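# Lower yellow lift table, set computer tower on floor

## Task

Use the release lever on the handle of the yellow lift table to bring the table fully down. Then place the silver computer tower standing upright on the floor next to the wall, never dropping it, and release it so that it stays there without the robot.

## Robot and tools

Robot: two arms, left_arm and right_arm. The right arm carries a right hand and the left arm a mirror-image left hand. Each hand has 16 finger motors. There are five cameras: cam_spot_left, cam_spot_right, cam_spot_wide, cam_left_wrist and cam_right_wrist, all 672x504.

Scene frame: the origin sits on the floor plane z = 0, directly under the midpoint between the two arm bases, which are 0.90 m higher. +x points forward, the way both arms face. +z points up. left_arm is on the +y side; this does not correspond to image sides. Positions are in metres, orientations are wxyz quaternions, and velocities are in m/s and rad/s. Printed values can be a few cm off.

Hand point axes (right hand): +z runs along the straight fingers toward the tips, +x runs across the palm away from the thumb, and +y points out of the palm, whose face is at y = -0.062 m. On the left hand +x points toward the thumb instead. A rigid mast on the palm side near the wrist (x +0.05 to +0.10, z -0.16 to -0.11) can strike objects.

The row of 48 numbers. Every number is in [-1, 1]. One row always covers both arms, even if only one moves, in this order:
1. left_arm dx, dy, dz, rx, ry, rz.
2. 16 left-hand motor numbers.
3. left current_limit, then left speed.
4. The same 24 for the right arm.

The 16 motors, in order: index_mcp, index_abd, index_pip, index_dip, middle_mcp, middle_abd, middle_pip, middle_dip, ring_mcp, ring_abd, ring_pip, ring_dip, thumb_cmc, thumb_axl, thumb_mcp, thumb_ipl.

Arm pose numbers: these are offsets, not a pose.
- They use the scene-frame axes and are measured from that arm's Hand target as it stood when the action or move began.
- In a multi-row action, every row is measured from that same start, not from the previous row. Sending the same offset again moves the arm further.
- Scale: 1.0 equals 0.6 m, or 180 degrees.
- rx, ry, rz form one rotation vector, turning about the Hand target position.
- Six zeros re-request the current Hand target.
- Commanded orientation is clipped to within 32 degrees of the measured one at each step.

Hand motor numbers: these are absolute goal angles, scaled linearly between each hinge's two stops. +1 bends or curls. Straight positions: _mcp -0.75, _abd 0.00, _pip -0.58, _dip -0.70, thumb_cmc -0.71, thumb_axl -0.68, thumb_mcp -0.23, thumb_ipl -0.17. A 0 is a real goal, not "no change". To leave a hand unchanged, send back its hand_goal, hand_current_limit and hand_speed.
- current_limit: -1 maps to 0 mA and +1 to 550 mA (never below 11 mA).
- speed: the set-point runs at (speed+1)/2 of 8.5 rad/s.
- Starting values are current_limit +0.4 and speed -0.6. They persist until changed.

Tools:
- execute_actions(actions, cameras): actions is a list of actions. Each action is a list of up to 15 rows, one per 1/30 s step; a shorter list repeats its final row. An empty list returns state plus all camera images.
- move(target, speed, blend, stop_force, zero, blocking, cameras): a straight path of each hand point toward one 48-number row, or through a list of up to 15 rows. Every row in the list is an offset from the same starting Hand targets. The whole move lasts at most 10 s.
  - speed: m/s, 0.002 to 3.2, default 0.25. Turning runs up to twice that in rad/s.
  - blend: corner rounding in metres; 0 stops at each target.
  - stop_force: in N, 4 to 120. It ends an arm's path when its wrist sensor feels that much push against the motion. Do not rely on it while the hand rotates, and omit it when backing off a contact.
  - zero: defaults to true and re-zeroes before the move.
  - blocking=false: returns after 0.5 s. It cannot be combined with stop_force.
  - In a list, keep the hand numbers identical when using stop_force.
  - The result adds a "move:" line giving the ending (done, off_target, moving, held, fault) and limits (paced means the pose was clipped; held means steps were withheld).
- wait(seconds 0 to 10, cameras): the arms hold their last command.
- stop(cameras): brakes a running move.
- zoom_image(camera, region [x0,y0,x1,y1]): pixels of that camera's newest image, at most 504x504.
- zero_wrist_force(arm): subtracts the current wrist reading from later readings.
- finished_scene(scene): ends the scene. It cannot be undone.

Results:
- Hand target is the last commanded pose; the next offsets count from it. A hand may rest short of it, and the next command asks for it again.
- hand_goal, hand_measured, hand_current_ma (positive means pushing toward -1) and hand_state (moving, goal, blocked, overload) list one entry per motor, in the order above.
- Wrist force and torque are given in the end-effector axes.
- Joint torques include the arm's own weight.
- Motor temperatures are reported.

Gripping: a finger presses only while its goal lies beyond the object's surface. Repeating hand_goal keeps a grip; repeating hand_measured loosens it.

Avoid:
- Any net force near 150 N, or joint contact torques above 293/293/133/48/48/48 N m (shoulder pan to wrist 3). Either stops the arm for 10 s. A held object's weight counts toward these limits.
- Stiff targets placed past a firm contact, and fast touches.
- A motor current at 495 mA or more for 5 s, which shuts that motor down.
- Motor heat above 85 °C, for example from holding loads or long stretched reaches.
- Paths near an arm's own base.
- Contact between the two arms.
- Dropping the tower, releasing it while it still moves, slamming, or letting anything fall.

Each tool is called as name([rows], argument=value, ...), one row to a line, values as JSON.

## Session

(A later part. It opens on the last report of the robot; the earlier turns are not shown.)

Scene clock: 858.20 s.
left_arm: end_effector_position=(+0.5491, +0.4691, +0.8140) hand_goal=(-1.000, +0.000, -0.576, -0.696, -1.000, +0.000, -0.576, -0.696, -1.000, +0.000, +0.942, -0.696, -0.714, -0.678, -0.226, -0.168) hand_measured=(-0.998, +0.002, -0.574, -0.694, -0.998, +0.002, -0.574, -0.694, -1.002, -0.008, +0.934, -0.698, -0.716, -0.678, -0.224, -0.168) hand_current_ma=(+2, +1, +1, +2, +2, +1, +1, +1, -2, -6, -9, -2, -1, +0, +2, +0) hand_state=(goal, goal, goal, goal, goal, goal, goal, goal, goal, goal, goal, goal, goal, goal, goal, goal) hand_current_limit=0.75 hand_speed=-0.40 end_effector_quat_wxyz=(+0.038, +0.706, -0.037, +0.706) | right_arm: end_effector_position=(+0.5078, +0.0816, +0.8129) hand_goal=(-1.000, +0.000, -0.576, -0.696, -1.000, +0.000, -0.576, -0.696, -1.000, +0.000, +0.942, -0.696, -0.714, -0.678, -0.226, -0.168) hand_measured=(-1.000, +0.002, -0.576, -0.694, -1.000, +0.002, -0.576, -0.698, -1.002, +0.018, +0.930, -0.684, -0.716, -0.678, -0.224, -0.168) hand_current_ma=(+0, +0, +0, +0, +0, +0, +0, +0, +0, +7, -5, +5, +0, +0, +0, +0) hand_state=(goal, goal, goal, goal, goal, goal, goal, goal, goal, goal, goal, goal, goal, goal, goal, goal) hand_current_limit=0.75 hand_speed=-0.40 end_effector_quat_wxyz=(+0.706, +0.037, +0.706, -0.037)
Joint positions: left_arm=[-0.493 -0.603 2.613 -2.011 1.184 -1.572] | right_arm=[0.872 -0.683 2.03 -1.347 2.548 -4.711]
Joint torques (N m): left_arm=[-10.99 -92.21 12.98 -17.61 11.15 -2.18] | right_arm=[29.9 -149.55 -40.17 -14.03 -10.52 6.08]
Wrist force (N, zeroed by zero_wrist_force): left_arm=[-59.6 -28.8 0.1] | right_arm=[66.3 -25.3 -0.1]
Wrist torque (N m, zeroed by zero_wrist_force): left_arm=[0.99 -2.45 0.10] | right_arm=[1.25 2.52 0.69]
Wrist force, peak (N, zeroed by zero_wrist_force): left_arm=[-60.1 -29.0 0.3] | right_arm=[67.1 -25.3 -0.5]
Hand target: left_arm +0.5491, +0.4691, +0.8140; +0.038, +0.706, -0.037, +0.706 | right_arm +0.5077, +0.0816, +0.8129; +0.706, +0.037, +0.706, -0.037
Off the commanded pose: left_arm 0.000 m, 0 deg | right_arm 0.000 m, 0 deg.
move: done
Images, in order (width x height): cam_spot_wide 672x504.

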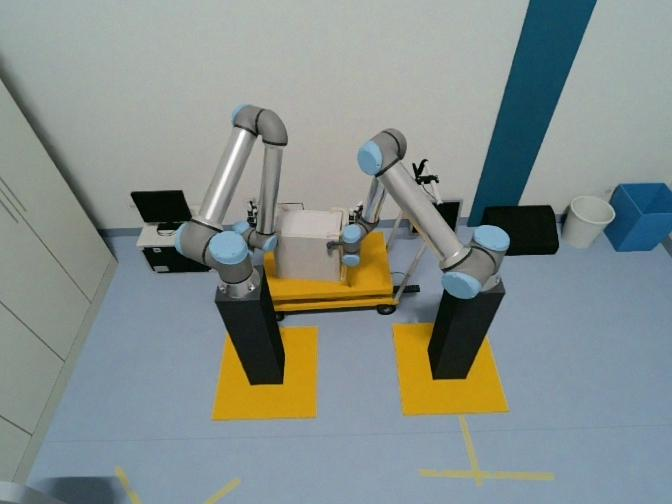

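move(target=[0,0,0.02,0,0,0,-1,0,-0.576,-0.696,-1,0,-0.576,-0.696,-1,0,0.942,-0.696,-0.714,-0.678,-0.226,-0.168,0.75,-0.4,0,0,0.02,0,0,0,-1,0,-0.576,-0.696,-1,0,-0.576,-0.696,-1,0,0.942,-0.696,-0.714,-0.678,-0.226,-0.168,0.75,-0.4], speed=0.012, cameras=["cam_spot_wide"])

zoom_image(camera="cam_spot_wide", region=[250, 190, 370, 300])

Scene clock: 861.50 s.
left_arm: end_effector_position=(+0.5491, +0.4691, +0.8260) hand_goal=(-1.000, +0.000, -0.576, -0.696, -1.000, +0.000, -0.576, -0.696, -1.000, +0.000, +0.942, -0.696, -0.714, -0.678, -0.226, -0.168) hand_measured=(-0.998, +0.002, -0.574, -0.694, -0.998, +0.002, -0.574, -0.694, -1.000, +0.378, +0.512, -0.758, -0.716, -0.678, -0.224, -0.168) hand_current_ma=(+1, +1, +1, +2, +1, +1, +1, +1, +0, +481, -481, -153, -1, +0, +2, +0) hand_state=(goal, goal, goal, goal, goal, goal, goal, goal, goal, blocked, blocked, blocked, goal, goal, goal, goal) hand_current_limit=0.75 hand_speed=-0.40 end_effector_quat_wxyz=(+0.038, +0.706, -0.037, +0.706) | right_arm: end_effector_position=(+0.5077, +0.0817, +0.8249) hand_goal=(-1.000, +0.000, -0.576, -0.696, -1.000, +0.000, -0.576, -0.696, -1.000, +0.000, +0.942, -0.696, -0.714, -0.678, -0.226, -0.168) hand_measured=(-1.000, +0.002, -0.576, -0.694, -1.000, +0.002, -0.576, -0.698, -0.966, +0.052, +0.882, -0.718, -0.716, -0.678, -0.224, -0.168) hand_current_ma=(+0, +0, +0, +0, +0, +0, +0, +0, +32, +49, -79, -13, +0, +0, +0, +0) hand_state=(goal, goal, goal, goal, goal, goal, goal, goal, blocked, blocked, blocked, blocked, goal, goal, goal, goal) hand_current_limit=0.75 hand_speed=-0.40 end_effector_quat_wxyz=(+0.706, +0.037, +0.706, -0.037)
Joint positions: left_arm=[-0.493 -0.639 2.624 -1.986 1.184 -1.572] | right_arm=[0.872 -0.704 2.037 -1.332 2.548 -4.711]
Joint torques (N m): left_arm=[6.29 -71.92 14.57 -7.11 -1.07 -0.51] | right_arm=[-0.63 -149.77 -24.87 -12.71 4.29 2.88]
Wrist force (N, zeroed by zero_wrist_force): left_arm=[-20.5 -6.6 -5.4] | right_arm=[75.9 5.4 0.3]
Wrist torque (N m, zeroed by zero_wrist_force): left_arm=[0.64 -2.09 -0.18] | right_arm=[0.19 3.04 2.09]
Wrist force, peak (N, zeroed by zero_wrist_force): left_arm=[-67.8 -28.4 0.4] | right_arm=[76.6 5.4 0.5]
Hand target: left_arm +0.5491, +0.4691, +0.8260; +0.038, +0.706, -0.037, +0.706 | right_arm +0.5077, +0.0816, +0.8249; +0.706, +0.037, +0.706, -0.037
Off the commanded pose: left_arm 0.000 m, 0 deg | right_arm 0.000 m, 0 deg.
move: done
Images, in order (width x height): cam_spot_wide 672x504.

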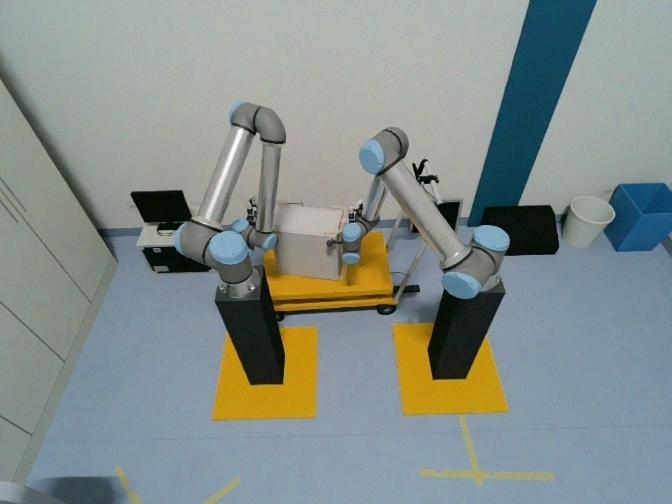

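Scaled by 4.200 from the camera's 672x504 image, which has a finer 960x720 frame.

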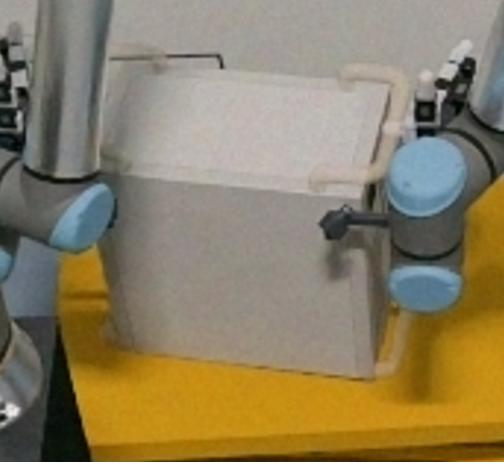

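move(target=[0,0,-0.065,0,0,0,-1,0,-0.576,-0.696,-1,0,-0.576,-0.696,-1,0,0.942,-0.696,-0.714,-0.678,-0.226,-0.168,0.75,-0.4,0,0,-0.0632,0,0,0,-1,0,-0.576,-0.696,-1,0,-0.576,-0.696,-1,0,0.942,-0.696,-0.714,-0.678,-0.226,-0.168,0.75,-0.4], speed=0.015, cameras=["cam_spot_wide","cam_left_wrist","cam_right_wrist"])

zoom_image(camera="cam_spot_wide", region=[250, 190, 370, 300])

Scene clock: 873.57 s.
left_arm: end_effector_position=(+0.5491, +0.4691, +0.7872) hand_goal=(-1.000, +0.000, -0.576, -0.696, -1.000, +0.000, -0.576, -0.696, -1.000, +0.000, +0.942, -0.696, -0.714, -0.678, -0.226, -0.168) hand_measured=(-0.998, +0.002, -0.574, -0.694, -0.998, +0.002, -0.574, -0.694, -1.000, +0.006, +0.938, -0.700, -0.716, -0.678, -0.224, -0.168) hand_current_ma=(+1, +1, +1, +2, +1, +1, +1, +1, +0, +5, -2, -2, -1, +0, +2, +0) hand_state=(goal, goal, goal, goal, goal, goal, goal, goal, goal, goal, goal, goal, goal, goal, goal, goal) hand_current_limit=0.75 hand_speed=-0.40 end_effector_quat_wxyz=(+0.038, +0.706, -0.037, +0.706) | right_arm: end_effector_position=(+0.5077, +0.0816, +0.7871) hand_goal=(-1.000, +0.000, -0.576, -0.696, -1.000, +0.000, -0.576, -0.696, -1.000, +0.000, +0.942, -0.696, -0.714, -0.678, -0.226, -0.168) hand_measured=(-1.000, +0.002, -0.576, -0.694, -1.000, +0.002, -0.576, -0.698, -1.000, +0.006, +0.938, -0.694, -0.716, -0.678, -0.224, -0.168) hand_current_ma=(+0, +0, +0, +0, +0, +0, +0, +0, +0, +1, +0, +0, +0, +0, +0, +0) hand_state=(goal, goal, goal, goal, goal, goal, goal, goal, goal, goal, goal, goal, goal, goal, goal, goal) hand_current_limit=0.75 hand_speed=-0.40 end_effector_quat_wxyz=(+0.706, +0.037, +0.706, -0.037)
Joint positions: left_arm=[-0.492 -0.527 2.586 -2.06 1.184 -1.572] | right_arm=[0.872 -0.637 2.015 -1.378 2.548 -4.711]
Joint torques (N m): left_arm=[3.86 -41.33 10.71 -5.55 1.14 -2.28] | right_arm=[18.25 -65.99 -24.91 -4.39 3.3 -1.5]
Wrist force (N, zeroed by zero_wrist_force): left_arm=[1.1 -1.8 1.4] | right_arm=[4.7 1.9 0.3]
Wrist torque (N m, zeroed by zero_wrist_force): left_arm=[-0.34 -0.11 0.07] | right_arm=[0.24 -0.63 0.29]
Wrist force, peak (N, zeroed by zero_wrist_force): left_arm=[-20.9 -6.9 -5.8] | right_arm=[76.2 5.2 0.3]
Hand target: left_arm +0.5491, +0.4691, +0.7870; +0.038, +0.706, -0.037, +0.706 | right_arm +0.5077, +0.0816, +0.7870; +0.706, +0.037, +0.706, -0.037
Off the commanded pose: left_arm 0.000 m, 0 deg | right_arm 0.000 m, 0 deg.
move: done
Images, in order (width x height): cam_spot_wide 672x504, cam_left_wrist 672x504, cam_right_wrist 672x504.

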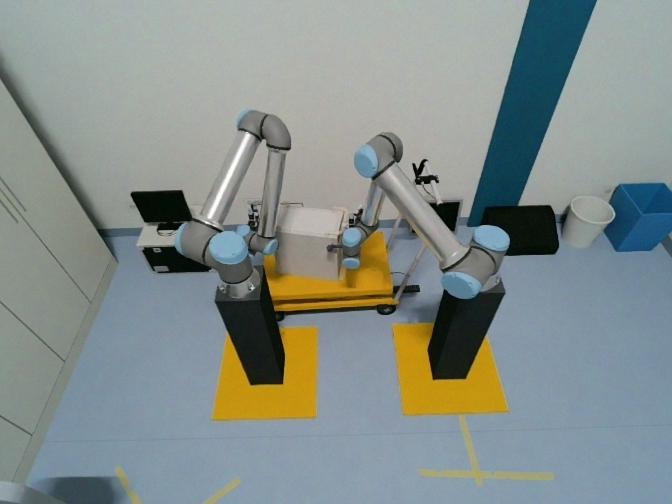

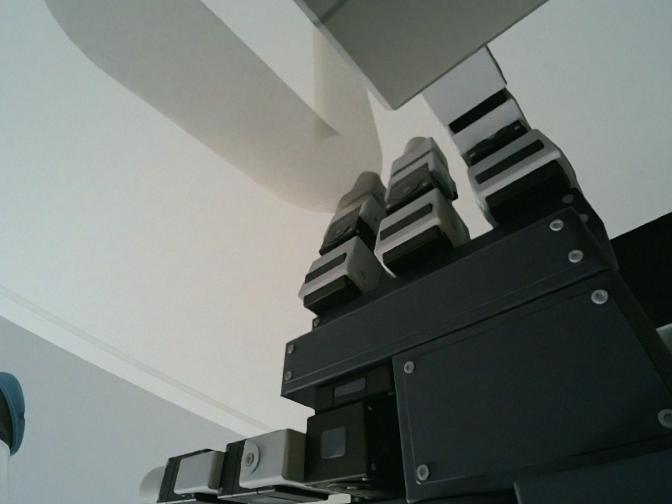

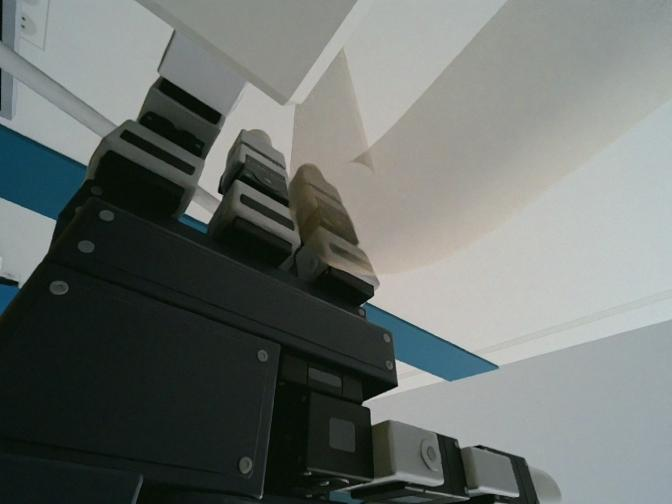

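Scaled by 4.200 from the camera's 672x504 image, which has a finer 960x720 frame.

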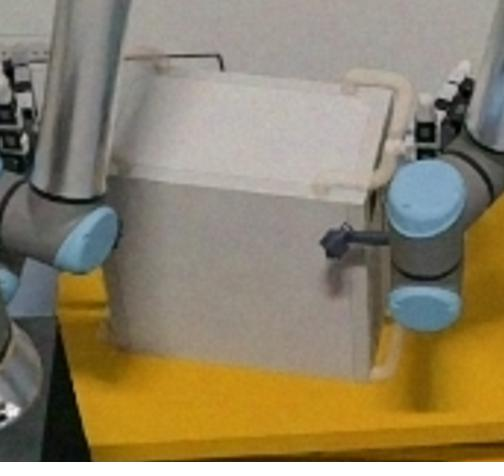

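move([
  [0.01,0.06,0,0,0,0,-1,0,-0.576,-0.696,-1,0,-0.576,-0.696,-1,0,0.942,-0.696,-0.714,-0.678,-0.226,-0.168,0.75,-0.4,-0.01,-0.06,0,0,0,0,-1,0,-0.576,-0.696,-1,0,-0.576,-0.696,-1,0,0.942,-0.696,-0.714,-0.678,-0.226,-0.168,0.75,-0.4],
  [0.0938,0.0473,0,0,0,-0.0361,-1,0,-0.576,-0.696,-1,0,-0.576,-0.696,-1,0,0.942,-0.696,-0.714,-0.678,-0.226,-0.168,0.75,-0.4,-0.0013,-0.0448,0,0,0,-0.0361,-1,0,-0.576,-0.696,-1,0,-0.576,-0.696,-1,0,0.942,-0.696,-0.714,-0.678,-0.226,-0.168,0.75,-0.4],
], speed=0.08, blend=[0,0])

move(target=[-0.0144,-0.0651,0,0,0,0,-1,0,-0.576,-0.696,-1,0,-0.576,-0.696,-1,0,1,-0.696,-0.714,-0.678,-0.226,-0.168,0.75,-0.4,0.0144,0.0651,0,0,0,0,-1,0,-0.576,-0.696,-1,0,-0.576,-0.696,-1,0,1,-0.696,-0.714,-0.678,-0.226,-0.168,0.75,-0.4], speed=0.015, stop_force=5, cameras=["cam_left_wrist","cam_right_wrist"])

Scene clock: 887.77 s.
left_arm: end_effector_position=(+0.6053, +0.4975, +0.7870) hand_goal=(-1.000, +0.000, -0.576, -0.696, -1.000, +0.000, -0.576, -0.696, -1.000, +0.000, +0.942, -0.696, -0.714, -0.678, -0.226, -0.168) hand_measured=(-0.998, +0.002, -0.574, -0.694, -0.998, +0.002, -0.574, -0.694, -1.000, +0.006, +0.938, -0.700, -0.716, -0.678, -0.224, -0.168) hand_current_ma=(+1, +1, +1, +2, +1, +1, +1, +1, +0, +5, -2, -2, -1, +0, +2, +0) hand_state=(goal, goal, goal, goal, goal, goal, goal, goal, goal, goal, goal, goal, goal, goal, goal, goal) hand_current_limit=0.75 hand_speed=-0.40 end_effector_quat_wxyz=(+0.078, +0.703, -0.077, +0.703) | right_arm: end_effector_position=(+0.5070, +0.0547, +0.7870) hand_goal=(-1.000, +0.000, -0.576, -0.696, -1.000, +0.000, -0.576, -0.696, -1.000, +0.000, +0.942, -0.696, -0.714, -0.678, -0.226, -0.168) hand_measured=(-1.000, +0.002, -0.576, -0.694, -1.000, +0.002, -0.576, -0.698, -1.000, +0.006, +0.938, -0.694, -0.716, -0.678, -0.224, -0.168) hand_current_ma=(+0, +0, +0, +0, +0, +0, +0, +0, +0, +1, +0, +0, +0, +0, +0, +0) hand_state=(goal, goal, goal, goal, goal, goal, goal, goal, goal, goal, goal, goal, goal, goal, goal, goal) hand_current_limit=0.75 hand_speed=-0.40 end_effector_quat_wxyz=(+0.703, +0.077, +0.703, -0.077)
Joint positions: left_arm=[-0.244 -0.619 2.451 -1.833 1.546 -1.572] | right_arm=[0.882 -0.637 2.016 -1.379 2.671 -4.711]
Joint torques (N m): left_arm=[9.45 -65.46 2.87 0.13 2.24 2.62] | right_arm=[18.04 -64.75 -23.96 1.99 3.28 2.33]
Wrist force (N, zeroed by zero_wrist_force): left_arm=[1.5 -2.0 0.9] | right_arm=[5.0 2.4 0.1]
Wrist torque (N m, zeroed by zero_wrist_force): left_arm=[-0.32 -0.16 0.17] | right_arm=[0.34 -0.65 0.21]
Wrist force, peak (N, zeroed by zero_wrist_force): left_arm=[1.3 -2.4 1.5] | right_arm=[5.1 2.6 -0.1]
Hand target: left_arm +0.6054, +0.4975, +0.7870; +0.078, +0.703, -0.077, +0.703 | right_arm +0.5070, +0.0547, +0.7870; +0.703, +0.077, +0.703, -0.077
Off the commanded pose: left_arm 0.000 m, 0 deg | right_arm 0.000 m, 0 deg.
move: done

Scene clock: 891.47 s.
left_arm: end_effector_position=(+0.5968, +0.4584, +0.7870) hand_goal=(-1.000, +0.000, -0.576, -0.696, -1.000, +0.000, -0.576, -0.696, -1.000, +0.000, +1.000, -0.696, -0.714, -0.678, -0.226, -0.168) hand_measured=(-0.998, +0.002, -0.574, -0.694, -0.998, +0.002, -0.574, -0.694, -1.000, +0.006, +0.996, -0.700, -0.716, -0.678, -0.224, -0.168) hand_current_ma=(+1, +1, +1, +2, +1, +1, +1, +1, +0, +4, -2, -2, -1, +0, +2, +0) hand_state=(goal, goal, goal, goal, goal, goal, goal, goal, goal, goal, goal, goal, goal, goal, goal, goal) hand_current_limit=0.75 hand_speed=-0.40 end_effector_quat_wxyz=(+0.078, +0.703, -0.077, +0.703) | right_arm: end_effector_position=(+0.5146, +0.0892, +0.7870) hand_goal=(-1.000, +0.000, -0.576, -0.696, -1.000, +0.000, -0.576, -0.696, -1.000, +0.000, +1.000, -0.696, -0.714, -0.678, -0.226, -0.168) hand_measured=(-1.000, +0.002, -0.576, -0.694, -1.000, +0.002, -0.576, -0.698, -1.000, +0.006, +0.998, -0.696, -0.716, -0.678, -0.224, -0.168) hand_current_ma=(+0, +0, +0, +0, +0, +0, +0, +0, +0, +1, +0, +0, +0, +0, +0, +0) hand_state=(goal, goal, goal, goal, goal, goal, goal, goal, goal, goal, goal, goal, goal, goal, goal, goal) hand_current_limit=0.75 hand_speed=-0.40 end_effector_quat_wxyz=(+0.703, +0.077, +0.703, -0.077)
Joint positions: left_arm=[-0.36 -0.607 2.477 -1.871 1.43 -1.572] | right_arm=[0.907 -0.623 1.946 -1.323 2.696 -4.711]
Joint torques (N m): left_arm=[-7.78 -45.36 18.1 -5.52 -3.31 3.07] | right_arm=[-11.44 -93.82 -1.31 -4.49 -3.31 -0.08]
Wrist force (N, zeroed by zero_wrist_force): left_arm=[1.2 -1.9 1.3] | right_arm=[3.9 -2.3 0.0]
Wrist torque (N m, zeroed by zero_wrist_force): left_arm=[-0.34 -0.10 0.13] | right_arm=[0.51 -0.74 -0.14]
Wrist force, peak (N, zeroed by zero_wrist_force): left_arm=[1.5 -1.9 1.9] | right_arm=[3.8 -9.6 -0.1]
Hand target: left_arm +0.5968, +0.4584, +0.7870; +0.078, +0.703, -0.077, +0.703 | right_arm +0.5146, +0.0892, +0.7870; +0.703, +0.077, +0.703, -0.077 (not the last commanded pose)
Off the commanded pose: left_arm 0.000 m, 0 deg | right_arm 0.005 m, 0 deg.
move: contact (right_arm)
Images, in order (width x height): cam_left_wrist 672x504, cam_right_wrist 672x504.

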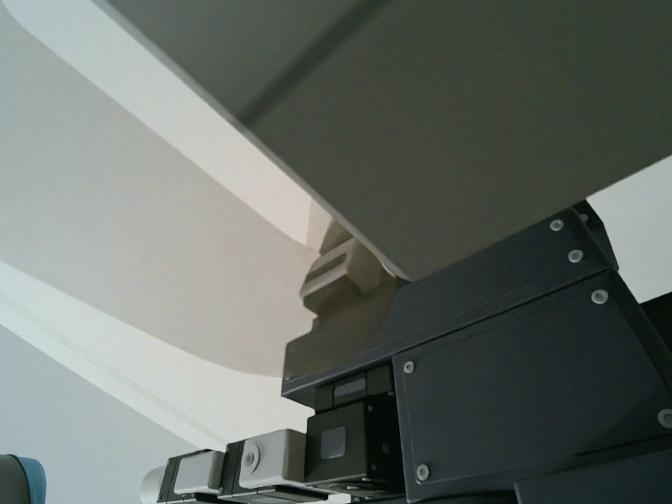

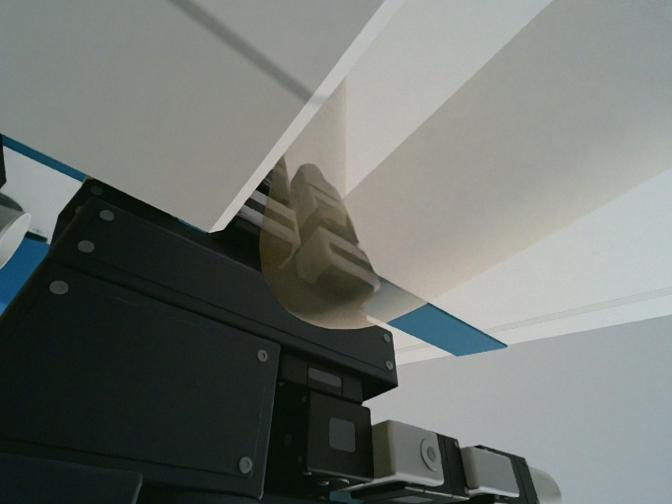

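move([
  [0.003,0.03,0,0,0,0,-1,0,-0.576,-0.696,-1,0,-0.576,-0.696,-1,0,1,-0.696,-0.714,-0.678,-0.226,-0.168,0.75,-0.4,-0.004,-0.025,0,0,0,0,-1,0,-0.576,-0.696,-1,0,-0.576,-0.696,-1,0,1,-0.696,-0.714,-0.678,-0.226,-0.168,0.75,-0.4],
  [-0.0347,0.0188,0,0,0,0.0067,-1,0,-0.576,-0.696,-1,0,-0.576,-0.696,-1,0,1,-0.696,-0.714,-0.678,-0.226,-0.168,0.75,-0.4,-0.0207,-0.0095,0,0,0,0.0067,-1,0,-0.576,-0.696,-1,0,-0.576,-0.696,-1,0,1,-0.696,-0.714,-0.678,-0.226,-0.168,0.75,-0.4],
], speed=0.04, blend=[0,0], cameras=["cam_left_wrist","cam_right_wrist","cam_spot_wide"])

Scene clock: 901.37 s.
left_arm: end_effector_position=(+0.5760, +0.4698, +0.7870) hand_goal=(-1.000, +0.000, -0.576, -0.696, -1.000, +0.000, -0.576, -0.696, -1.000, +0.000, +1.000, -0.696, -0.714, -0.678, -0.226, -0.168) hand_measured=(-0.998, +0.002, -0.574, -0.694, -0.998, +0.002, -0.574, -0.694, -1.000, +0.006, +0.996, -0.700, -0.716, -0.678, -0.224, -0.168) hand_current_ma=(+1, +1, +1, +2, +1, +1, +1, +1, +0, +4, -2, -2, -1, +0, +2, +0) hand_state=(goal, goal, goal, goal, goal, goal, goal, goal, goal, goal, goal, goal, goal, goal, goal, goal) hand_current_limit=0.75 hand_speed=-0.40 end_effector_quat_wxyz=(+0.071, +0.703, -0.070, +0.704) end_effector_velocity=(+0.000, +0.000, -0.001) end_effector_angular_velocity=(-0.001, +0.001, +0.003) | right_arm: end_effector_position=(+0.5022, +0.0834, +0.7870) hand_goal=(-1.000, +0.000, -0.576, -0.696, -1.000, +0.000, -0.576, -0.696, -1.000, +0.000, +1.000, -0.696, -0.714, -0.678, -0.226, -0.168) hand_measured=(-1.000, +0.002, -0.576, -0.694, -1.000, +0.002, -0.576, -0.698, -1.000, +0.006, +0.998, -0.696, -0.716, -0.678, -0.224, -0.168) hand_current_ma=(+0, +0, +0, +0, +0, +0, +0, +0, +0, +1, +0, +0, +0, +0, +0, +0) hand_state=(goal, goal, goal, goal, goal, goal, goal, goal, goal, goal, goal, goal, goal, goal, goal, goal) hand_current_limit=0.75 hand_speed=-0.40 end_effector_quat_wxyz=(+0.704, +0.070, +0.704, -0.069)
Joint positions: left_arm=[-0.367 -0.584 2.516 -1.933 1.402 -1.572] | right_arm=[0.911 -0.629 1.976 -1.347 2.679 -4.711]
Joint velocities: left_arm=[-0.002 0.002 0 -0.001 -0.005 -0.001] | right_arm=[within noise]
Joint torques (N m): left_arm=[-9.02 -47.19 20.6 -5.45 -4.12 1.01] | right_arm=[18.76 -91.03 -2.44 -3.22 -2.46 -2.25]
Wrist force (N, zeroed by zero_wrist_force): left_arm=[1.2 -1.7 1.4] | right_arm=[5.0 2.9 -0.4]
Wrist torque (N m, zeroed by zero_wrist_force): left_arm=[-0.33 -0.11 0.13] | right_arm=[0.45 -0.67 0.20]
Wrist force, peak (N, zeroed by zero_wrist_force): left_arm=[1.5 -1.8 1.9] | right_arm=[5.0 2.9 -0.4]
Hand target: left_arm +0.5759, +0.4697, +0.7870; +0.071, +0.703, -0.069, +0.704 | right_arm +0.5022, +0.0835, +0.7870; +0.704, +0.070, +0.704, -0.069
Off the commanded pose: left_arm 0.000 m, 0 deg | right_arm 0.000 m, 0 deg.
move: done
Images, in order (width x height): cam_spot_wide 672x504, cam_left_wrist 672x504, cam_right_wrist 672x504.

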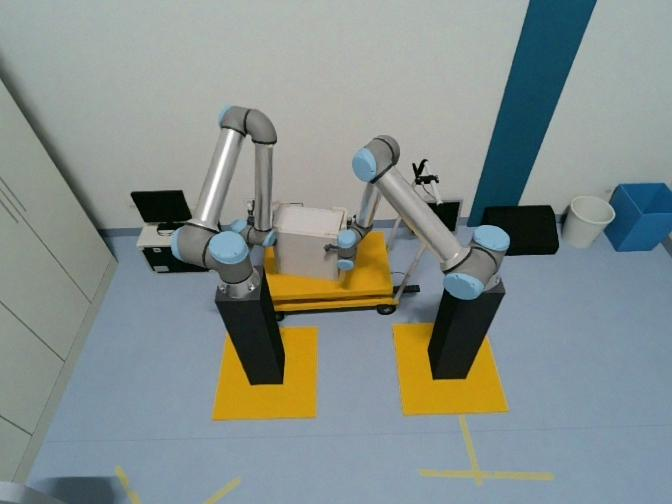

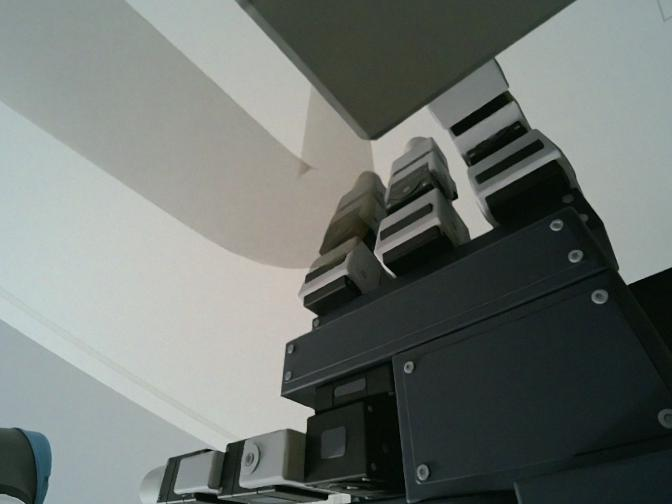

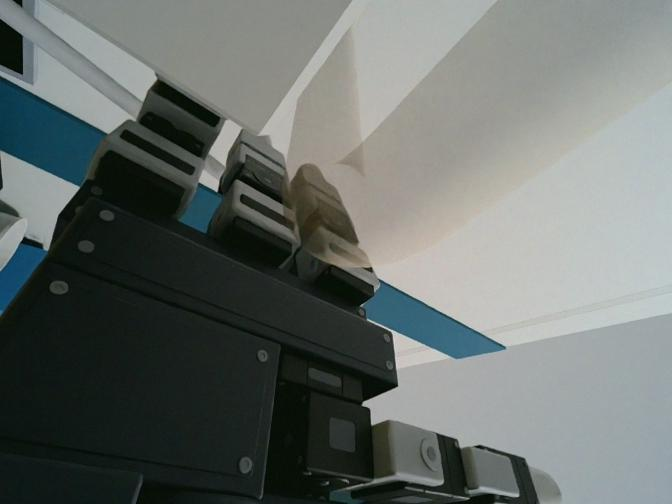

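move(target=[0.0115,-0.0023,0,0,0,-0.0056,-1,0,-0.576,-0.696,-1,0,-0.576,-0.696,-1,0,1,-0.696,-0.714,-0.678,-0.226,-0.168,0.75,-0.4,0,0,0,0,0,-0.0056,-1,0,-0.576,-0.696,-1,0,-0.576,-0.696,-1,0,1,-0.696,-0.714,-0.678,-0.226,-0.168,0.75,-0.4], speed=0.04)

zero_wrist_force(arm="left_arm")

zero_wrist_force(arm="right_arm")

move(target=[0,0,0.042,0,0,0,-1,0,-0.576,-0.696,-1,0,-0.576,-0.696,-1,0,1,-0.696,-0.714,-0.678,-0.226,-0.168,0.75,-0.4,0,0,0.0402,0,0,0,-1,0,-0.576,-0.696,-1,0,-0.576,-0.696,-1,0,1,-0.696,-0.714,-0.678,-0.226,-0.168,0.75,-0.4], speed=0.012, stop_force=95)

zoom_image(camera="cam_spot_wide", region=[250, 190, 370, 300])

Scene clock: 905.47 s.
left_arm: end_effector_position=(+0.5828, +0.4683, +0.7870) hand_goal=(-1.000, +0.000, -0.576, -0.696, -1.000, +0.000, -0.576, -0.696, -1.000, +0.000, +1.000, -0.696, -0.714, -0.678, -0.226, -0.168) hand_measured=(-0.998, +0.002, -0.574, -0.694, -0.998, +0.002, -0.574, -0.694, -1.000, +0.006, +0.996, -0.700, -0.716, -0.678, -0.224, -0.168) hand_current_ma=(+1, +1, +1, +2, +1, +1, +1, +1, +0, +4, -2, -2, -1, +0, +2, +0) hand_state=(goal, goal, goal, goal, goal, goal, goal, goal, goal, goal, goal, goal, goal, goal, goal, goal) hand_current_limit=0.75 hand_speed=-0.40 end_effector_quat_wxyz=(+0.077, +0.703, -0.076, +0.703) | right_arm: end_effector_position=(+0.5022, +0.0835, +0.7870) hand_goal=(-1.000, +0.000, -0.576, -0.696, -1.000, +0.000, -0.576, -0.696, -1.000, +0.000, +1.000, -0.696, -0.714, -0.678, -0.226, -0.168) hand_measured=(-1.000, +0.002, -0.576, -0.694, -1.000, +0.002, -0.576, -0.698, -1.000, +0.006, +0.998, -0.696, -0.716, -0.678, -0.224, -0.168) hand_current_ma=(+0, +0, +0, +0, +0, +0, +0, +0, +0, +1, +0, +0, +0, +0, +0, +0) hand_state=(goal, goal, goal, goal, goal, goal, goal, goal, goal, goal, goal, goal, goal, goal, goal, goal) hand_current_limit=0.75 hand_speed=-0.40 end_effector_quat_wxyz=(+0.703, +0.076, +0.703, -0.075)
Joint positions: left_arm=[-0.349 -0.594 2.5 -1.907 1.437 -1.572] | right_arm=[0.916 -0.628 1.968 -1.341 2.702 -4.712]
Joint torques (N m): left_arm=[11.31 -60.51 5.01 0.69 2.32 1.22] | right_arm=[17.66 -67.67 -26.08 1.96 3.33 0.09]
Wrist force (N, zeroed by zero_wrist_force): left_arm=[1.4 -1.6 1.3] | right_arm=[4.9 2.5 -0.6]
Wrist torque (N m, zeroed by zero_wrist_force): left_arm=[-0.31 -0.14 0.14] | right_arm=[0.42 -0.65 0.19]
Wrist force, peak (N, zeroed by zero_wrist_force): left_arm=[1.5 -2.1 1.6] | right_arm=[5.5 2.5 -0.7]
Hand target: left_arm +0.5828, +0.4683, +0.7870; +0.077, +0.703, -0.076, +0.703 | right_arm +0.5022, +0.0835, +0.7870; +0.703, +0.076, +0.703, -0.075
Off the commanded pose: left_arm 0.000 m, 0 deg | right_arm 0.000 m, 0 deg.
move: done

Wrist force sensor zeroed.

Wrist force sensor zeroed.

Scene clock: 908.70 s.
left_arm: end_effector_position=(+0.5828, +0.4683, +0.8122) hand_goal=(-1.000, +0.000, -0.576, -0.696, -1.000, +0.000, -0.576, -0.696, -1.000, +0.000, +1.000, -0.696, -0.714, -0.678, -0.226, -0.168) hand_measured=(-0.998, +0.002, -0.574, -0.694, -0.998, +0.002, -0.574, -0.694, -1.000, -0.034, +0.992, -0.700, -0.716, -0.678, -0.224, -0.168) hand_current_ma=(+1, +1, +1, +2, +1, +1, +1, +1, +0, -53, -7, -2, -1, +0, +2, +0) hand_state=(goal, goal, goal, goal, goal, goal, goal, goal, goal, blocked, goal, goal, goal, goal, goal, goal) hand_current_limit=0.75 hand_speed=-0.40 end_effector_quat_wxyz=(+0.077, +0.703, -0.076, +0.703) | right_arm: end_effector_position=(+0.5021, +0.0835, +0.8111) hand_goal=(-1.000, +0.000, -0.576, -0.696, -1.000, +0.000, -0.576, -0.696, -1.000, +0.000, +1.000, -0.696, -0.714, -0.678, -0.226, -0.168) hand_measured=(-1.000, +0.002, -0.576, -0.694, -1.000, +0.002, -0.576, -0.698, -1.000, -0.034, +0.994, -0.696, -0.716, -0.678, -0.224, -0.168) hand_current_ma=(+0, +0, +0, +0, +0, +0, +0, +0, +0, -24, -1, +0, +0, +0, +0, +0) hand_state=(goal, goal, goal, goal, goal, goal, goal, goal, goal, blocked, goal, goal, goal, goal, goal, goal) hand_current_limit=0.75 hand_speed=-0.40 end_effector_quat_wxyz=(+0.703, +0.076, +0.703, -0.075)
Joint positions: left_arm=[-0.349 -0.661 2.522 -1.863 1.438 -1.572] | right_arm=[0.916 -0.669 1.982 -1.313 2.702 -4.711]
Joint torques (N m): left_arm=[4.52 -81.12 14.56 -8.16 2.93 -1.28] | right_arm=[18.24 -117.85 -11.78 -3.44 3.38 3.73]
Wrist force (N, zeroed by zero_wrist_force): left_arm=[-33.8 -5.3 1.9] | right_arm=[33.3 -0.1 1.9]
Wrist torque (N m, zeroed by zero_wrist_force): left_arm=[0.09 -0.92 -0.71] | right_arm=[-0.07 1.09 0.79]
Wrist force, peak (N, zeroed by zero_wrist_force): left_arm=[-33.9 -5.4 1.7] | right_arm=[33.6 0.0 1.8]
Hand target: left_arm +0.5828, +0.4683, +0.8122; +0.077, +0.703, -0.076, +0.703 | right_arm +0.5022, +0.0835, +0.8111; +0.703, +0.076, +0.703, -0.075
Off the commanded pose: left_arm 0.000 m, 0 deg | right_arm 0.000 m, 0 deg.
move: done

Scaled by 4.200 from the camera's 672x504 image, which has a finer 960x720 frame.
This view is cut from an older image: the scene may have changed since it was taken.

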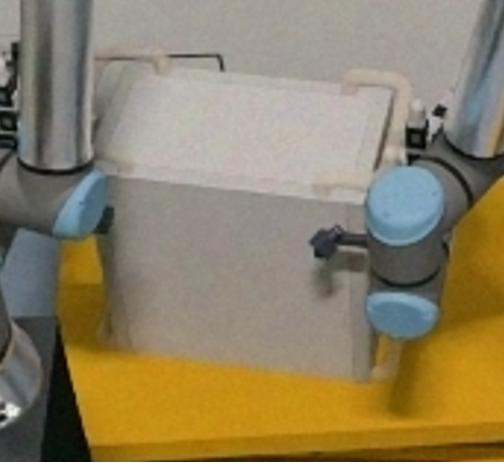

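move(target=[0,0,0.0167,0,0,0,-1,0,-0.576,-0.696,-1,0,-0.576,-0.696,-1,0,1,-0.696,-0.714,-0.678,-0.226,-0.168,0.75,-0.4,0,0,0.0167,0,0,0,-1,0,-0.576,-0.696,-1,0,-0.576,-0.696,-1,0,1,-0.696,-0.714,-0.678,-0.226,-0.168,0.75,-0.4], speed=0.01, cameras=["cam_left_wrist","cam_right_wrist","cam_spot_wide"])

zoom_image(camera="cam_spot_wide", region=[250, 190, 370, 300])

Scene clock: 911.03 s.
left_arm: end_effector_position=(+0.5828, +0.4683, +0.8221) hand_goal=(-1.000, +0.000, -0.576, -0.696, -1.000, +0.000, -0.576, -0.696, -1.000, +0.000, +1.000, -0.696, -0.714, -0.678, -0.226, -0.168) hand_measured=(-0.998, +0.002, -0.574, -0.694, -0.998, +0.002, -0.574, -0.694, -1.000, -0.120, +1.000, -0.658, -0.716, -0.678, -0.224, -0.168) hand_current_ma=(+1, +1, +1, +2, +1, +1, +1, +1, +0, -318, +0, +79, -1, +0, +2, +0) hand_state=(goal, goal, goal, goal, goal, goal, goal, goal, goal, blocked, goal, blocked, goal, goal, goal, goal) hand_current_limit=0.75 hand_speed=-0.40 end_effector_quat_wxyz=(+0.077, +0.703, -0.076, +0.703) | right_arm: end_effector_position=(+0.5022, +0.0835, +0.8210) hand_goal=(-1.000, +0.000, -0.576, -0.696, -1.000, +0.000, -0.576, -0.696, -1.000, +0.000, +1.000, -0.696, -0.714, -0.678, -0.226, -0.168) hand_measured=(-1.000, +0.002, -0.576, -0.694, -1.000, +0.002, -0.576, -0.698, -1.000, -0.096, +1.000, -0.668, -0.716, -0.678, -0.224, -0.168) hand_current_ma=(+0, +0, +0, +0, +0, +0, +0, +0, +0, -145, +0, +21, +0, +0, +0, +0) hand_state=(goal, goal, goal, goal, goal, goal, goal, goal, goal, blocked, goal, blocked, goal, goal, goal, goal) hand_current_limit=0.75 hand_speed=-0.40 end_effector_quat_wxyz=(+0.703, +0.076, +0.703, -0.075)
Joint positions: left_arm=[-0.349 -0.687 2.53 -1.844 1.438 -1.572] | right_arm=[0.916 -0.686 1.987 -1.301 2.702 -4.711]
Joint torques (N m): left_arm=[-5.75 -99.12 7.84 -17.91 1.25 -1.55] | right_arm=[19.15 -143.83 -26.7 -10.01 -0.33 3.05]
Wrist force (N, zeroed by zero_wrist_force): left_arm=[-68.3 -6.7 0.4] | right_arm=[66.7 -6.4 1.1]
Wrist torque (N m, zeroed by zero_wrist_force): left_arm=[0.26 -2.02 -1.58] | right_arm=[0.19 2.24 1.24]
Wrist force, peak (N, zeroed by zero_wrist_force): left_arm=[-71.0 -3.9 -0.4] | right_arm=[69.0 -4.0 0.0]
Hand target: left_arm +0.5828, +0.4683, +0.8223; +0.077, +0.703, -0.076, +0.703 | right_arm +0.5022, +0.0835, +0.8211; +0.703, +0.076, +0.703, -0.075
Off the commanded pose: left_arm 0.000 m, 0 deg | right_arm 0.000 m, 0 deg.
move: done
Images, in order (width x height): cam_spot_wide 672x504, cam_left_wrist 672x504, cam_right_wrist 672x504.

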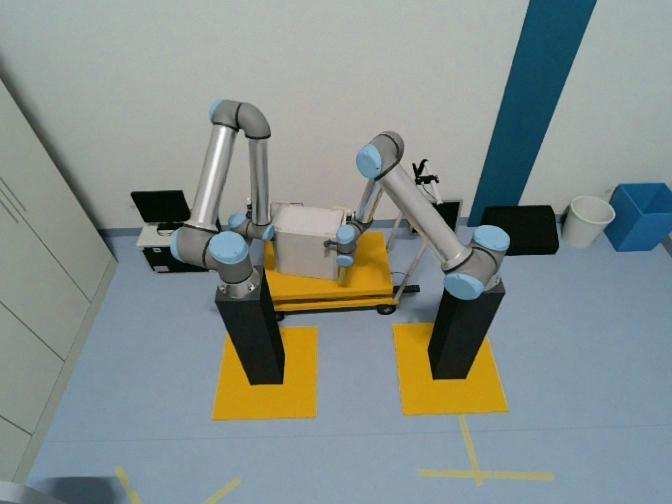

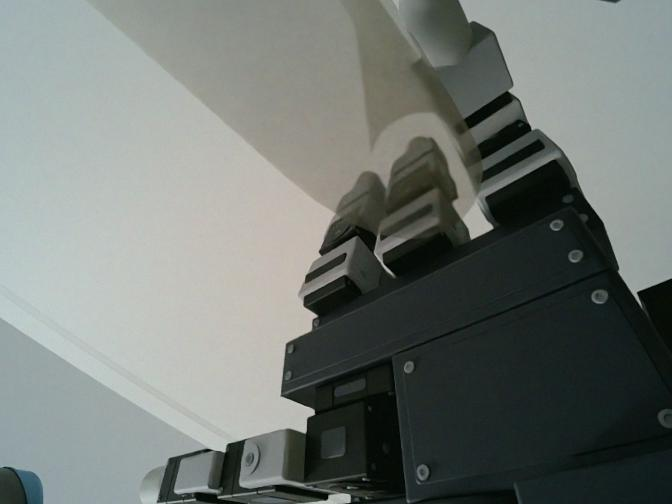

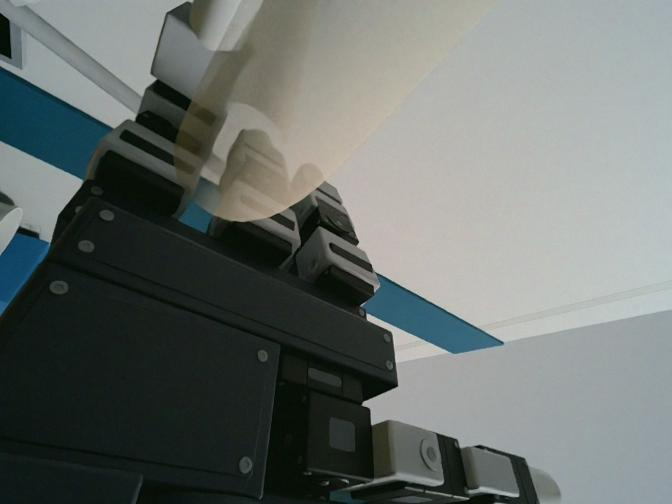

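Scaled by 4.200 from the camera's 672x504 image, which has a finer 960x720 frame.

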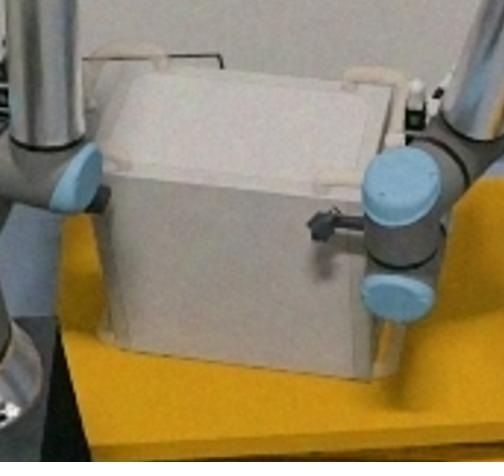

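move(target=[0,0,0.075,0,0,0,-1,0,-0.576,-0.696,-1,0,-0.576,-0.696,-1,0,1,-0.696,-0.714,-0.678,-0.226,-0.168,0.79,-0.4,0,0,0.075,0,0,0,-1,0,-0.576,-0.696,-1,0,-0.576,-0.696,-1,0,1,-0.696,-0.714,-0.678,-0.226,-0.168,0.75,-0.4], speed=0.02, cameras=["cam_spot_wide"])

zoom_image(camera="cam_spot_wide", region=[250, 190, 370, 300])

Scene clock: 929.60 s.
left_arm: end_effector_position=(+0.5828, +0.4683, +0.8671) hand_goal=(-1.000, +0.000, -0.576, -0.696, -1.000, +0.000, -0.576, -0.696, -1.000, +0.000, +1.000, -0.696, -0.714, -0.678, -0.226, -0.168) hand_measured=(-0.998, +0.002, -0.574, -0.694, -0.998, +0.002, -0.574, -0.694, -1.000, -0.120, +1.000, -0.656, -0.716, -0.678, -0.224, -0.168) hand_current_ma=(+1, +1, +1, +2, +1, +1, +1, +1, +0, -320, +0, +82, -1, +0, +2, +0) hand_state=(goal, goal, goal, goal, goal, goal, goal, goal, goal, blocked, goal, blocked, goal, goal, goal, goal) hand_current_limit=0.79 hand_speed=-0.40 end_effector_quat_wxyz=(+0.077, +0.703, -0.076, +0.703) | right_arm: end_effector_position=(+0.5022, +0.0835, +0.8660) hand_goal=(-1.000, +0.000, -0.576, -0.696, -1.000, +0.000, -0.576, -0.696, -1.000, +0.000, +1.000, -0.696, -0.714, -0.678, -0.226, -0.168) hand_measured=(-1.000, +0.002, -0.576, -0.694, -1.000, +0.002, -0.576, -0.698, -1.000, -0.096, +1.000, -0.668, -0.716, -0.678, -0.224, -0.168) hand_current_ma=(+0, +0, +0, +0, +0, +0, +0, +0, +0, -145, +0, +21, +0, +0, +0, +0) hand_state=(goal, goal, goal, goal, goal, goal, goal, goal, goal, blocked, goal, blocked, goal, goal, goal, goal) hand_current_limit=0.75 hand_speed=-0.40 end_effector_quat_wxyz=(+0.703, +0.076, +0.703, -0.075)
Joint positions: left_arm=[-0.349 -0.815 2.562 -1.748 1.438 -1.572] | right_arm=[0.916 -0.763 2.007 -1.244 2.702 -4.712]
Joint torques (N m): left_arm=[-7.33 -93.06 0.41 -17.04 0.24 -5.26] | right_arm=[12.55 -143.35 -31.51 -9.52 -3.63 5.55]
Wrist force (N, zeroed by zero_wrist_force): left_arm=[-68.2 -6.3 0.5] | right_arm=[66.9 -5.9 0.5]
Wrist torque (N m, zeroed by zero_wrist_force): left_arm=[0.21 -2.05 -1.60] | right_arm=[0.21 2.28 1.28]
Wrist force, peak (N, zeroed by zero_wrist_force): left_arm=[-69.9 -7.2 0.0] | right_arm=[68.7 -7.1 0.7]
Hand target: left_arm +0.5828, +0.4683, +0.8673; +0.077, +0.703, -0.076, +0.703 | right_arm +0.5022, +0.0835, +0.8661; +0.703, +0.076, +0.703, -0.075
Off the commanded pose: left_arm 0.000 m, 0 deg | right_arm 0.000 m, 0 deg.
move: done
Images, in order (width x height): cam_spot_wide 672x504.

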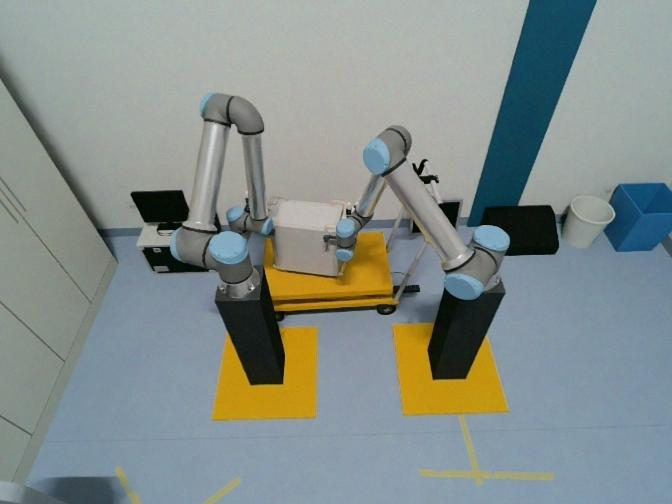

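Scaled by 4.200 from the camera's 672x504 image, which has a finer 960x720 frame.

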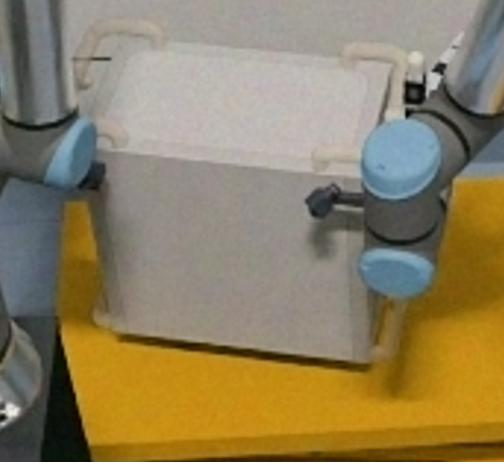

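move(target=[0.3705,0.0257,0,0,0,0.0342,-1,0,-0.576,-0.696,-1,0,-0.576,-0.696,-1,0,1,-0.696,-0.714,-0.678,-0.226,-0.168,0.79,-0.4,0.4398,0.0147,0,0,0,0.0342,-1,0,-0.576,-0.696,-1,0,-0.576,-0.696,-1,0,1,-0.696,-0.714,-0.678,-0.226,-0.168,0.75,-0.4], speed=0.05, cameras=["cam_spot_wide"])

zoom_image(camera="cam_spot_wide", region=[250, 170, 370, 280])

Scene clock: 936.43 s.
left_arm: end_effector_position=(+0.8049, +0.4837, +0.8673) hand_goal=(-1.000, +0.000, -0.576, -0.696, -1.000, +0.000, -0.576, -0.696, -1.000, +0.000, +1.000, -0.696, -0.714, -0.678, -0.226, -0.168) hand_measured=(-0.998, +0.002, -0.574, -0.694, -0.998, +0.002, -0.574, -0.694, -1.000, -0.122, +1.000, -0.652, -0.716, -0.678, -0.224, -0.168) hand_current_ma=(+1, +1, +1, +2, +1, +1, +1, +1, +0, -329, +0, +94, -1, +0, +2, +0) hand_state=(goal, goal, goal, goal, goal, goal, goal, goal, goal, blocked, goal, blocked, goal, goal, goal, goal) hand_current_limit=0.79 hand_speed=-0.40 end_effector_quat_wxyz=(+0.039, +0.706, -0.038, +0.706) | right_arm: end_effector_position=(+0.7658, +0.0923, +0.8661) hand_goal=(-1.000, +0.000, -0.576, -0.696, -1.000, +0.000, -0.576, -0.696, -1.000, +0.000, +1.000, -0.696, -0.714, -0.678, -0.226, -0.168) hand_measured=(-1.000, +0.002, -0.576, -0.694, -1.000, +0.002, -0.576, -0.698, -1.000, -0.100, +1.000, -0.664, -0.716, -0.678, -0.224, -0.168) hand_current_ma=(+0, +0, +0, +0, +0, +0, +0, +0, +0, -151, +0, +26, +0, +0, +0, +0) hand_state=(goal, goal, goal, goal, goal, goal, goal, goal, goal, blocked, goal, blocked, goal, goal, goal, goal) hand_current_limit=0.75 hand_speed=-0.40 end_effector_quat_wxyz=(+0.706, +0.038, +0.706, -0.038)
Joint positions: left_arm=[-0.231 -0.807 2.167 -1.361 1.448 -1.572] | right_arm=[0.625 -0.673 1.737 -1.063 2.304 -4.711]
Joint torques (N m): left_arm=[5.32 -106.03 -43.79 -17.1 -0.5 -4.34] | right_arm=[-7.56 -145.16 -78.11 -15.02 -4.64 6.85]
Wrist force (N, zeroed by zero_wrist_force): left_arm=[-68.2 -8.0 1.2] | right_arm=[67.1 -8.0 2.4]
Wrist torque (N m, zeroed by zero_wrist_force): left_arm=[0.26 -1.97 -1.50] | right_arm=[0.09 2.16 1.29]
Wrist force, peak (N, zeroed by zero_wrist_force): left_arm=[-70.3 -3.7 0.0] | right_arm=[68.0 -4.8 -0.6]
Hand target: left_arm +0.8051, +0.4838, +0.8673; +0.039, +0.706, -0.038, +0.706 | right_arm +0.7660, +0.0923, +0.8661; +0.706, +0.038, +0.706, -0.038
Off the commanded pose: left_arm 0.000 m, 0 deg | right_arm 0.000 m, 0 deg.
move: done
Images, in order (width x height): cam_spot_wide 672x504.

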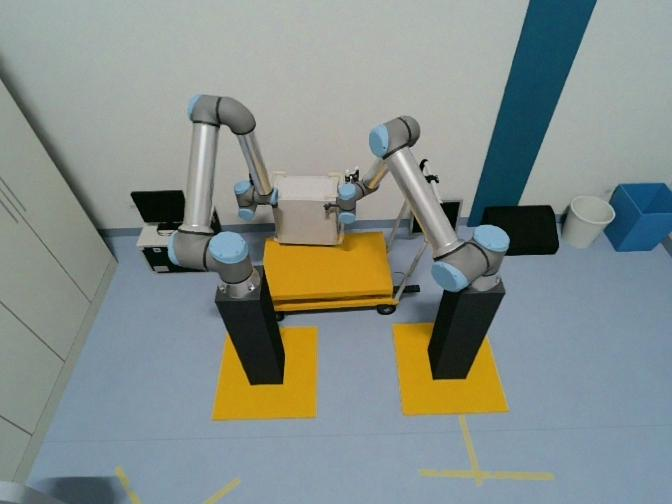

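Scaled by 4.200 from the camera's 672x504 image, which has a finer 960x720 frame.

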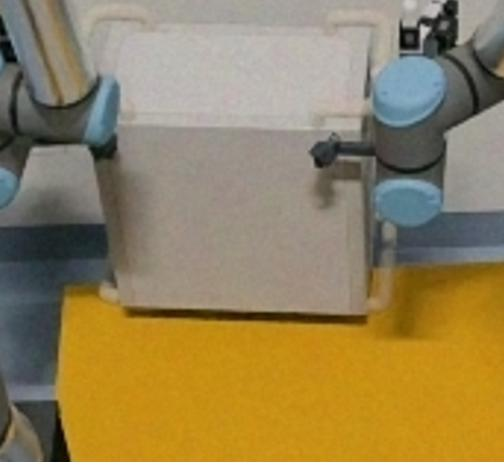

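move(target=[0.3705,0.0215,0,0,0,0.0341,-1,0,-0.576,-0.696,-1,0,-0.576,-0.696,-1,0,1,-0.696,-0.714,-0.678,-0.226,-0.168,0.79,-0.4,0.4409,0.0185,0,0,0,0.0341,-1,0,-0.576,-0.696,-1,0,-0.576,-0.696,-1,0,1,-0.696,-0.714,-0.678,-0.226,-0.168,0.75,-0.4], speed=0.05, cameras=["cam_spot_wide","cam_spot_left","cam_spot_right"])

zoom_image(camera="cam_spot_wide", region=[250, 150, 370, 260])

zoom_image(camera="cam_spot_left", region=[180, 200, 380, 400])

zoom_image(camera="cam_spot_right", region=[180, 160, 440, 380])

Scene clock: 944.83 s.
left_arm: end_effector_position=(+1.0273, +0.4967, +0.8673) hand_goal=(-1.000, +0.000, -0.576, -0.696, -1.000, +0.000, -0.576, -0.696, -1.000, +0.000, +1.000, -0.696, -0.714, -0.678, -0.226, -0.168) hand_measured=(-0.998, +0.002, -0.574, -0.694, -0.998, +0.002, -0.574, -0.694, -1.002, -0.122, +1.000, -0.652, -0.716, -0.678, -0.224, -0.168) hand_current_ma=(+1, +1, +1, +2, +1, +1, +1, +1, -1, -329, +0, +96, -1, +0, +2, +0) hand_state=(goal, goal, goal, goal, goal, goal, goal, goal, goal, blocked, goal, blocked, goal, goal, goal, goal) hand_current_limit=0.79 hand_speed=-0.40 end_effector_quat_wxyz=(+0.001, +0.707, +0.000, +0.707) | right_arm: end_effector_position=(+1.0304, +0.1034, +0.8661) hand_goal=(-1.000, +0.000, -0.576, -0.696, -1.000, +0.000, -0.576, -0.696, -1.000, +0.000, +1.000, -0.696, -0.714, -0.678, -0.226, -0.168) hand_measured=(-1.000, +0.002, -0.576, -0.694, -1.000, +0.002, -0.576, -0.698, -1.002, -0.100, +1.000, -0.664, -0.716, -0.678, -0.224, -0.168) hand_current_ma=(+0, +0, +0, +0, +0, +0, +0, +0, +0, -151, +0, +27, +0, +0, +0, +0) hand_state=(goal, goal, goal, goal, goal, goal, goal, goal, goal, blocked, goal, blocked, goal, goal, goal, goal) hand_current_limit=0.75 hand_speed=-0.40 end_effector_quat_wxyz=(+0.707, +0.000, +0.707, +0.000)
Joint positions: left_arm=[-0.184 -0.67 1.726 -1.056 1.388 -1.572] | right_arm=[0.447 -0.479 1.253 -0.774 2.018 -4.712]
Joint torques (N m): left_arm=[-4.86 -140.07 -66.93 -17.7 0.97 -1.62] | right_arm=[3.59 -179.02 -101.64 -17.45 -6.91 6.31]
Wrist force (N, zeroed by zero_wrist_force): left_arm=[-68.5 -14.0 1.0] | right_arm=[67.0 -14.3 1.8]
Wrist torque (N m, zeroed by zero_wrist_force): left_arm=[0.45 -1.97 -1.19] | right_arm=[0.40 2.22 1.02]
Wrist force, peak (N, zeroed by zero_wrist_force): left_arm=[-68.8 -16.0 -0.1] | right_arm=[67.8 -15.9 1.4]
Hand target: left_arm +1.0274, +0.4967, +0.8673; +0.001, +0.707, +0.000, +0.707 | right_arm +1.0306, +0.1034, +0.8661; +0.707, +0.000, +0.707, +0.000
Off the commanded pose: left_arm 0.000 m, 0 deg | right_arm 0.000 m, 0 deg.
move: done
Images, in order (width x height): cam_spot_left 672x504, cam_spot_right 672x504, cam_spot_wide 672x504.

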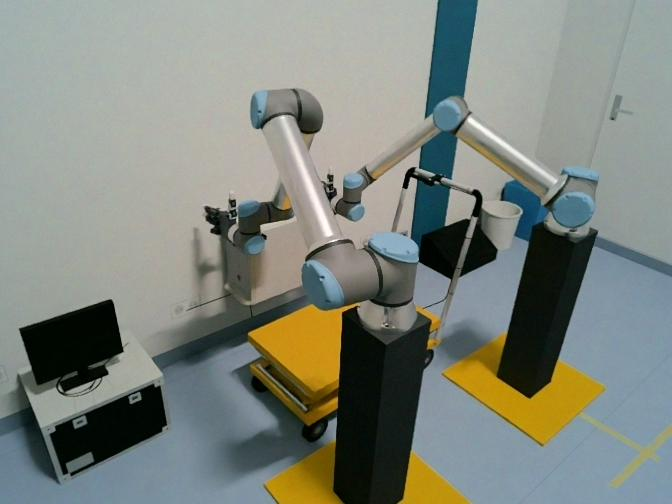

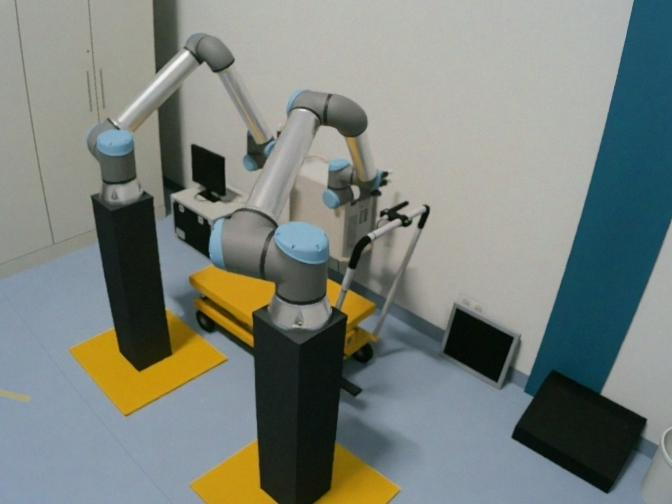

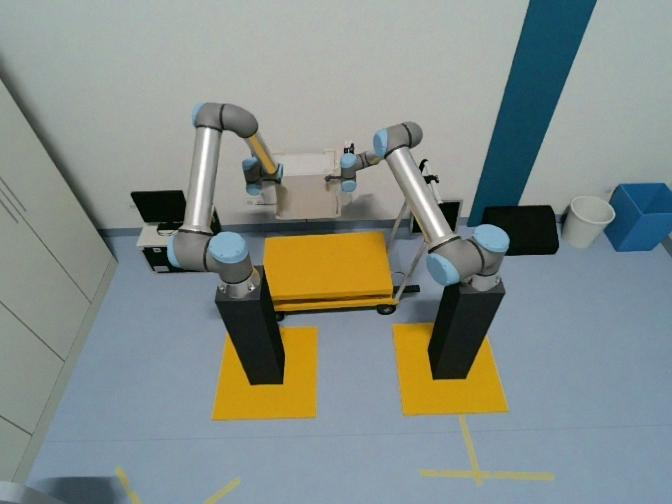

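Scaled by 4.200 from the camera's 672x504 image, which has a finer 960x720 frame.

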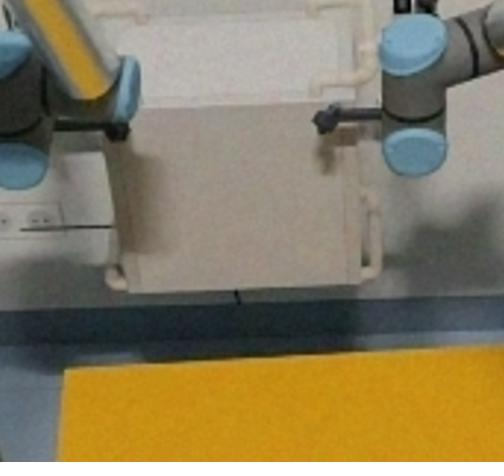

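Scaled by 2.520 from the camera's 672x504 image, which has a finer 960x720 frame.

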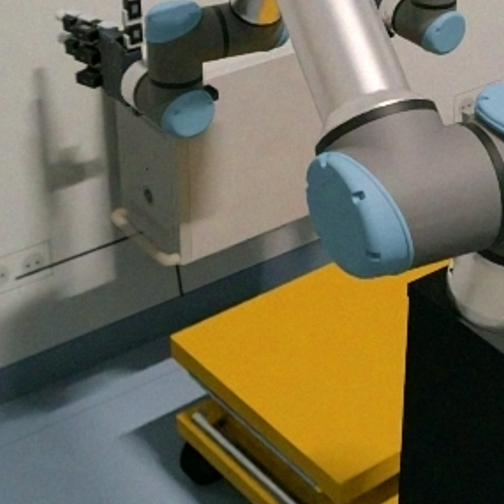

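Scaled by 1.938 from the camera's 672x504 image, which has a finer 960x720 frame.

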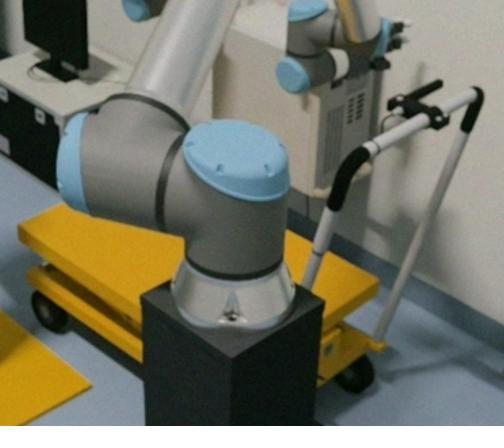

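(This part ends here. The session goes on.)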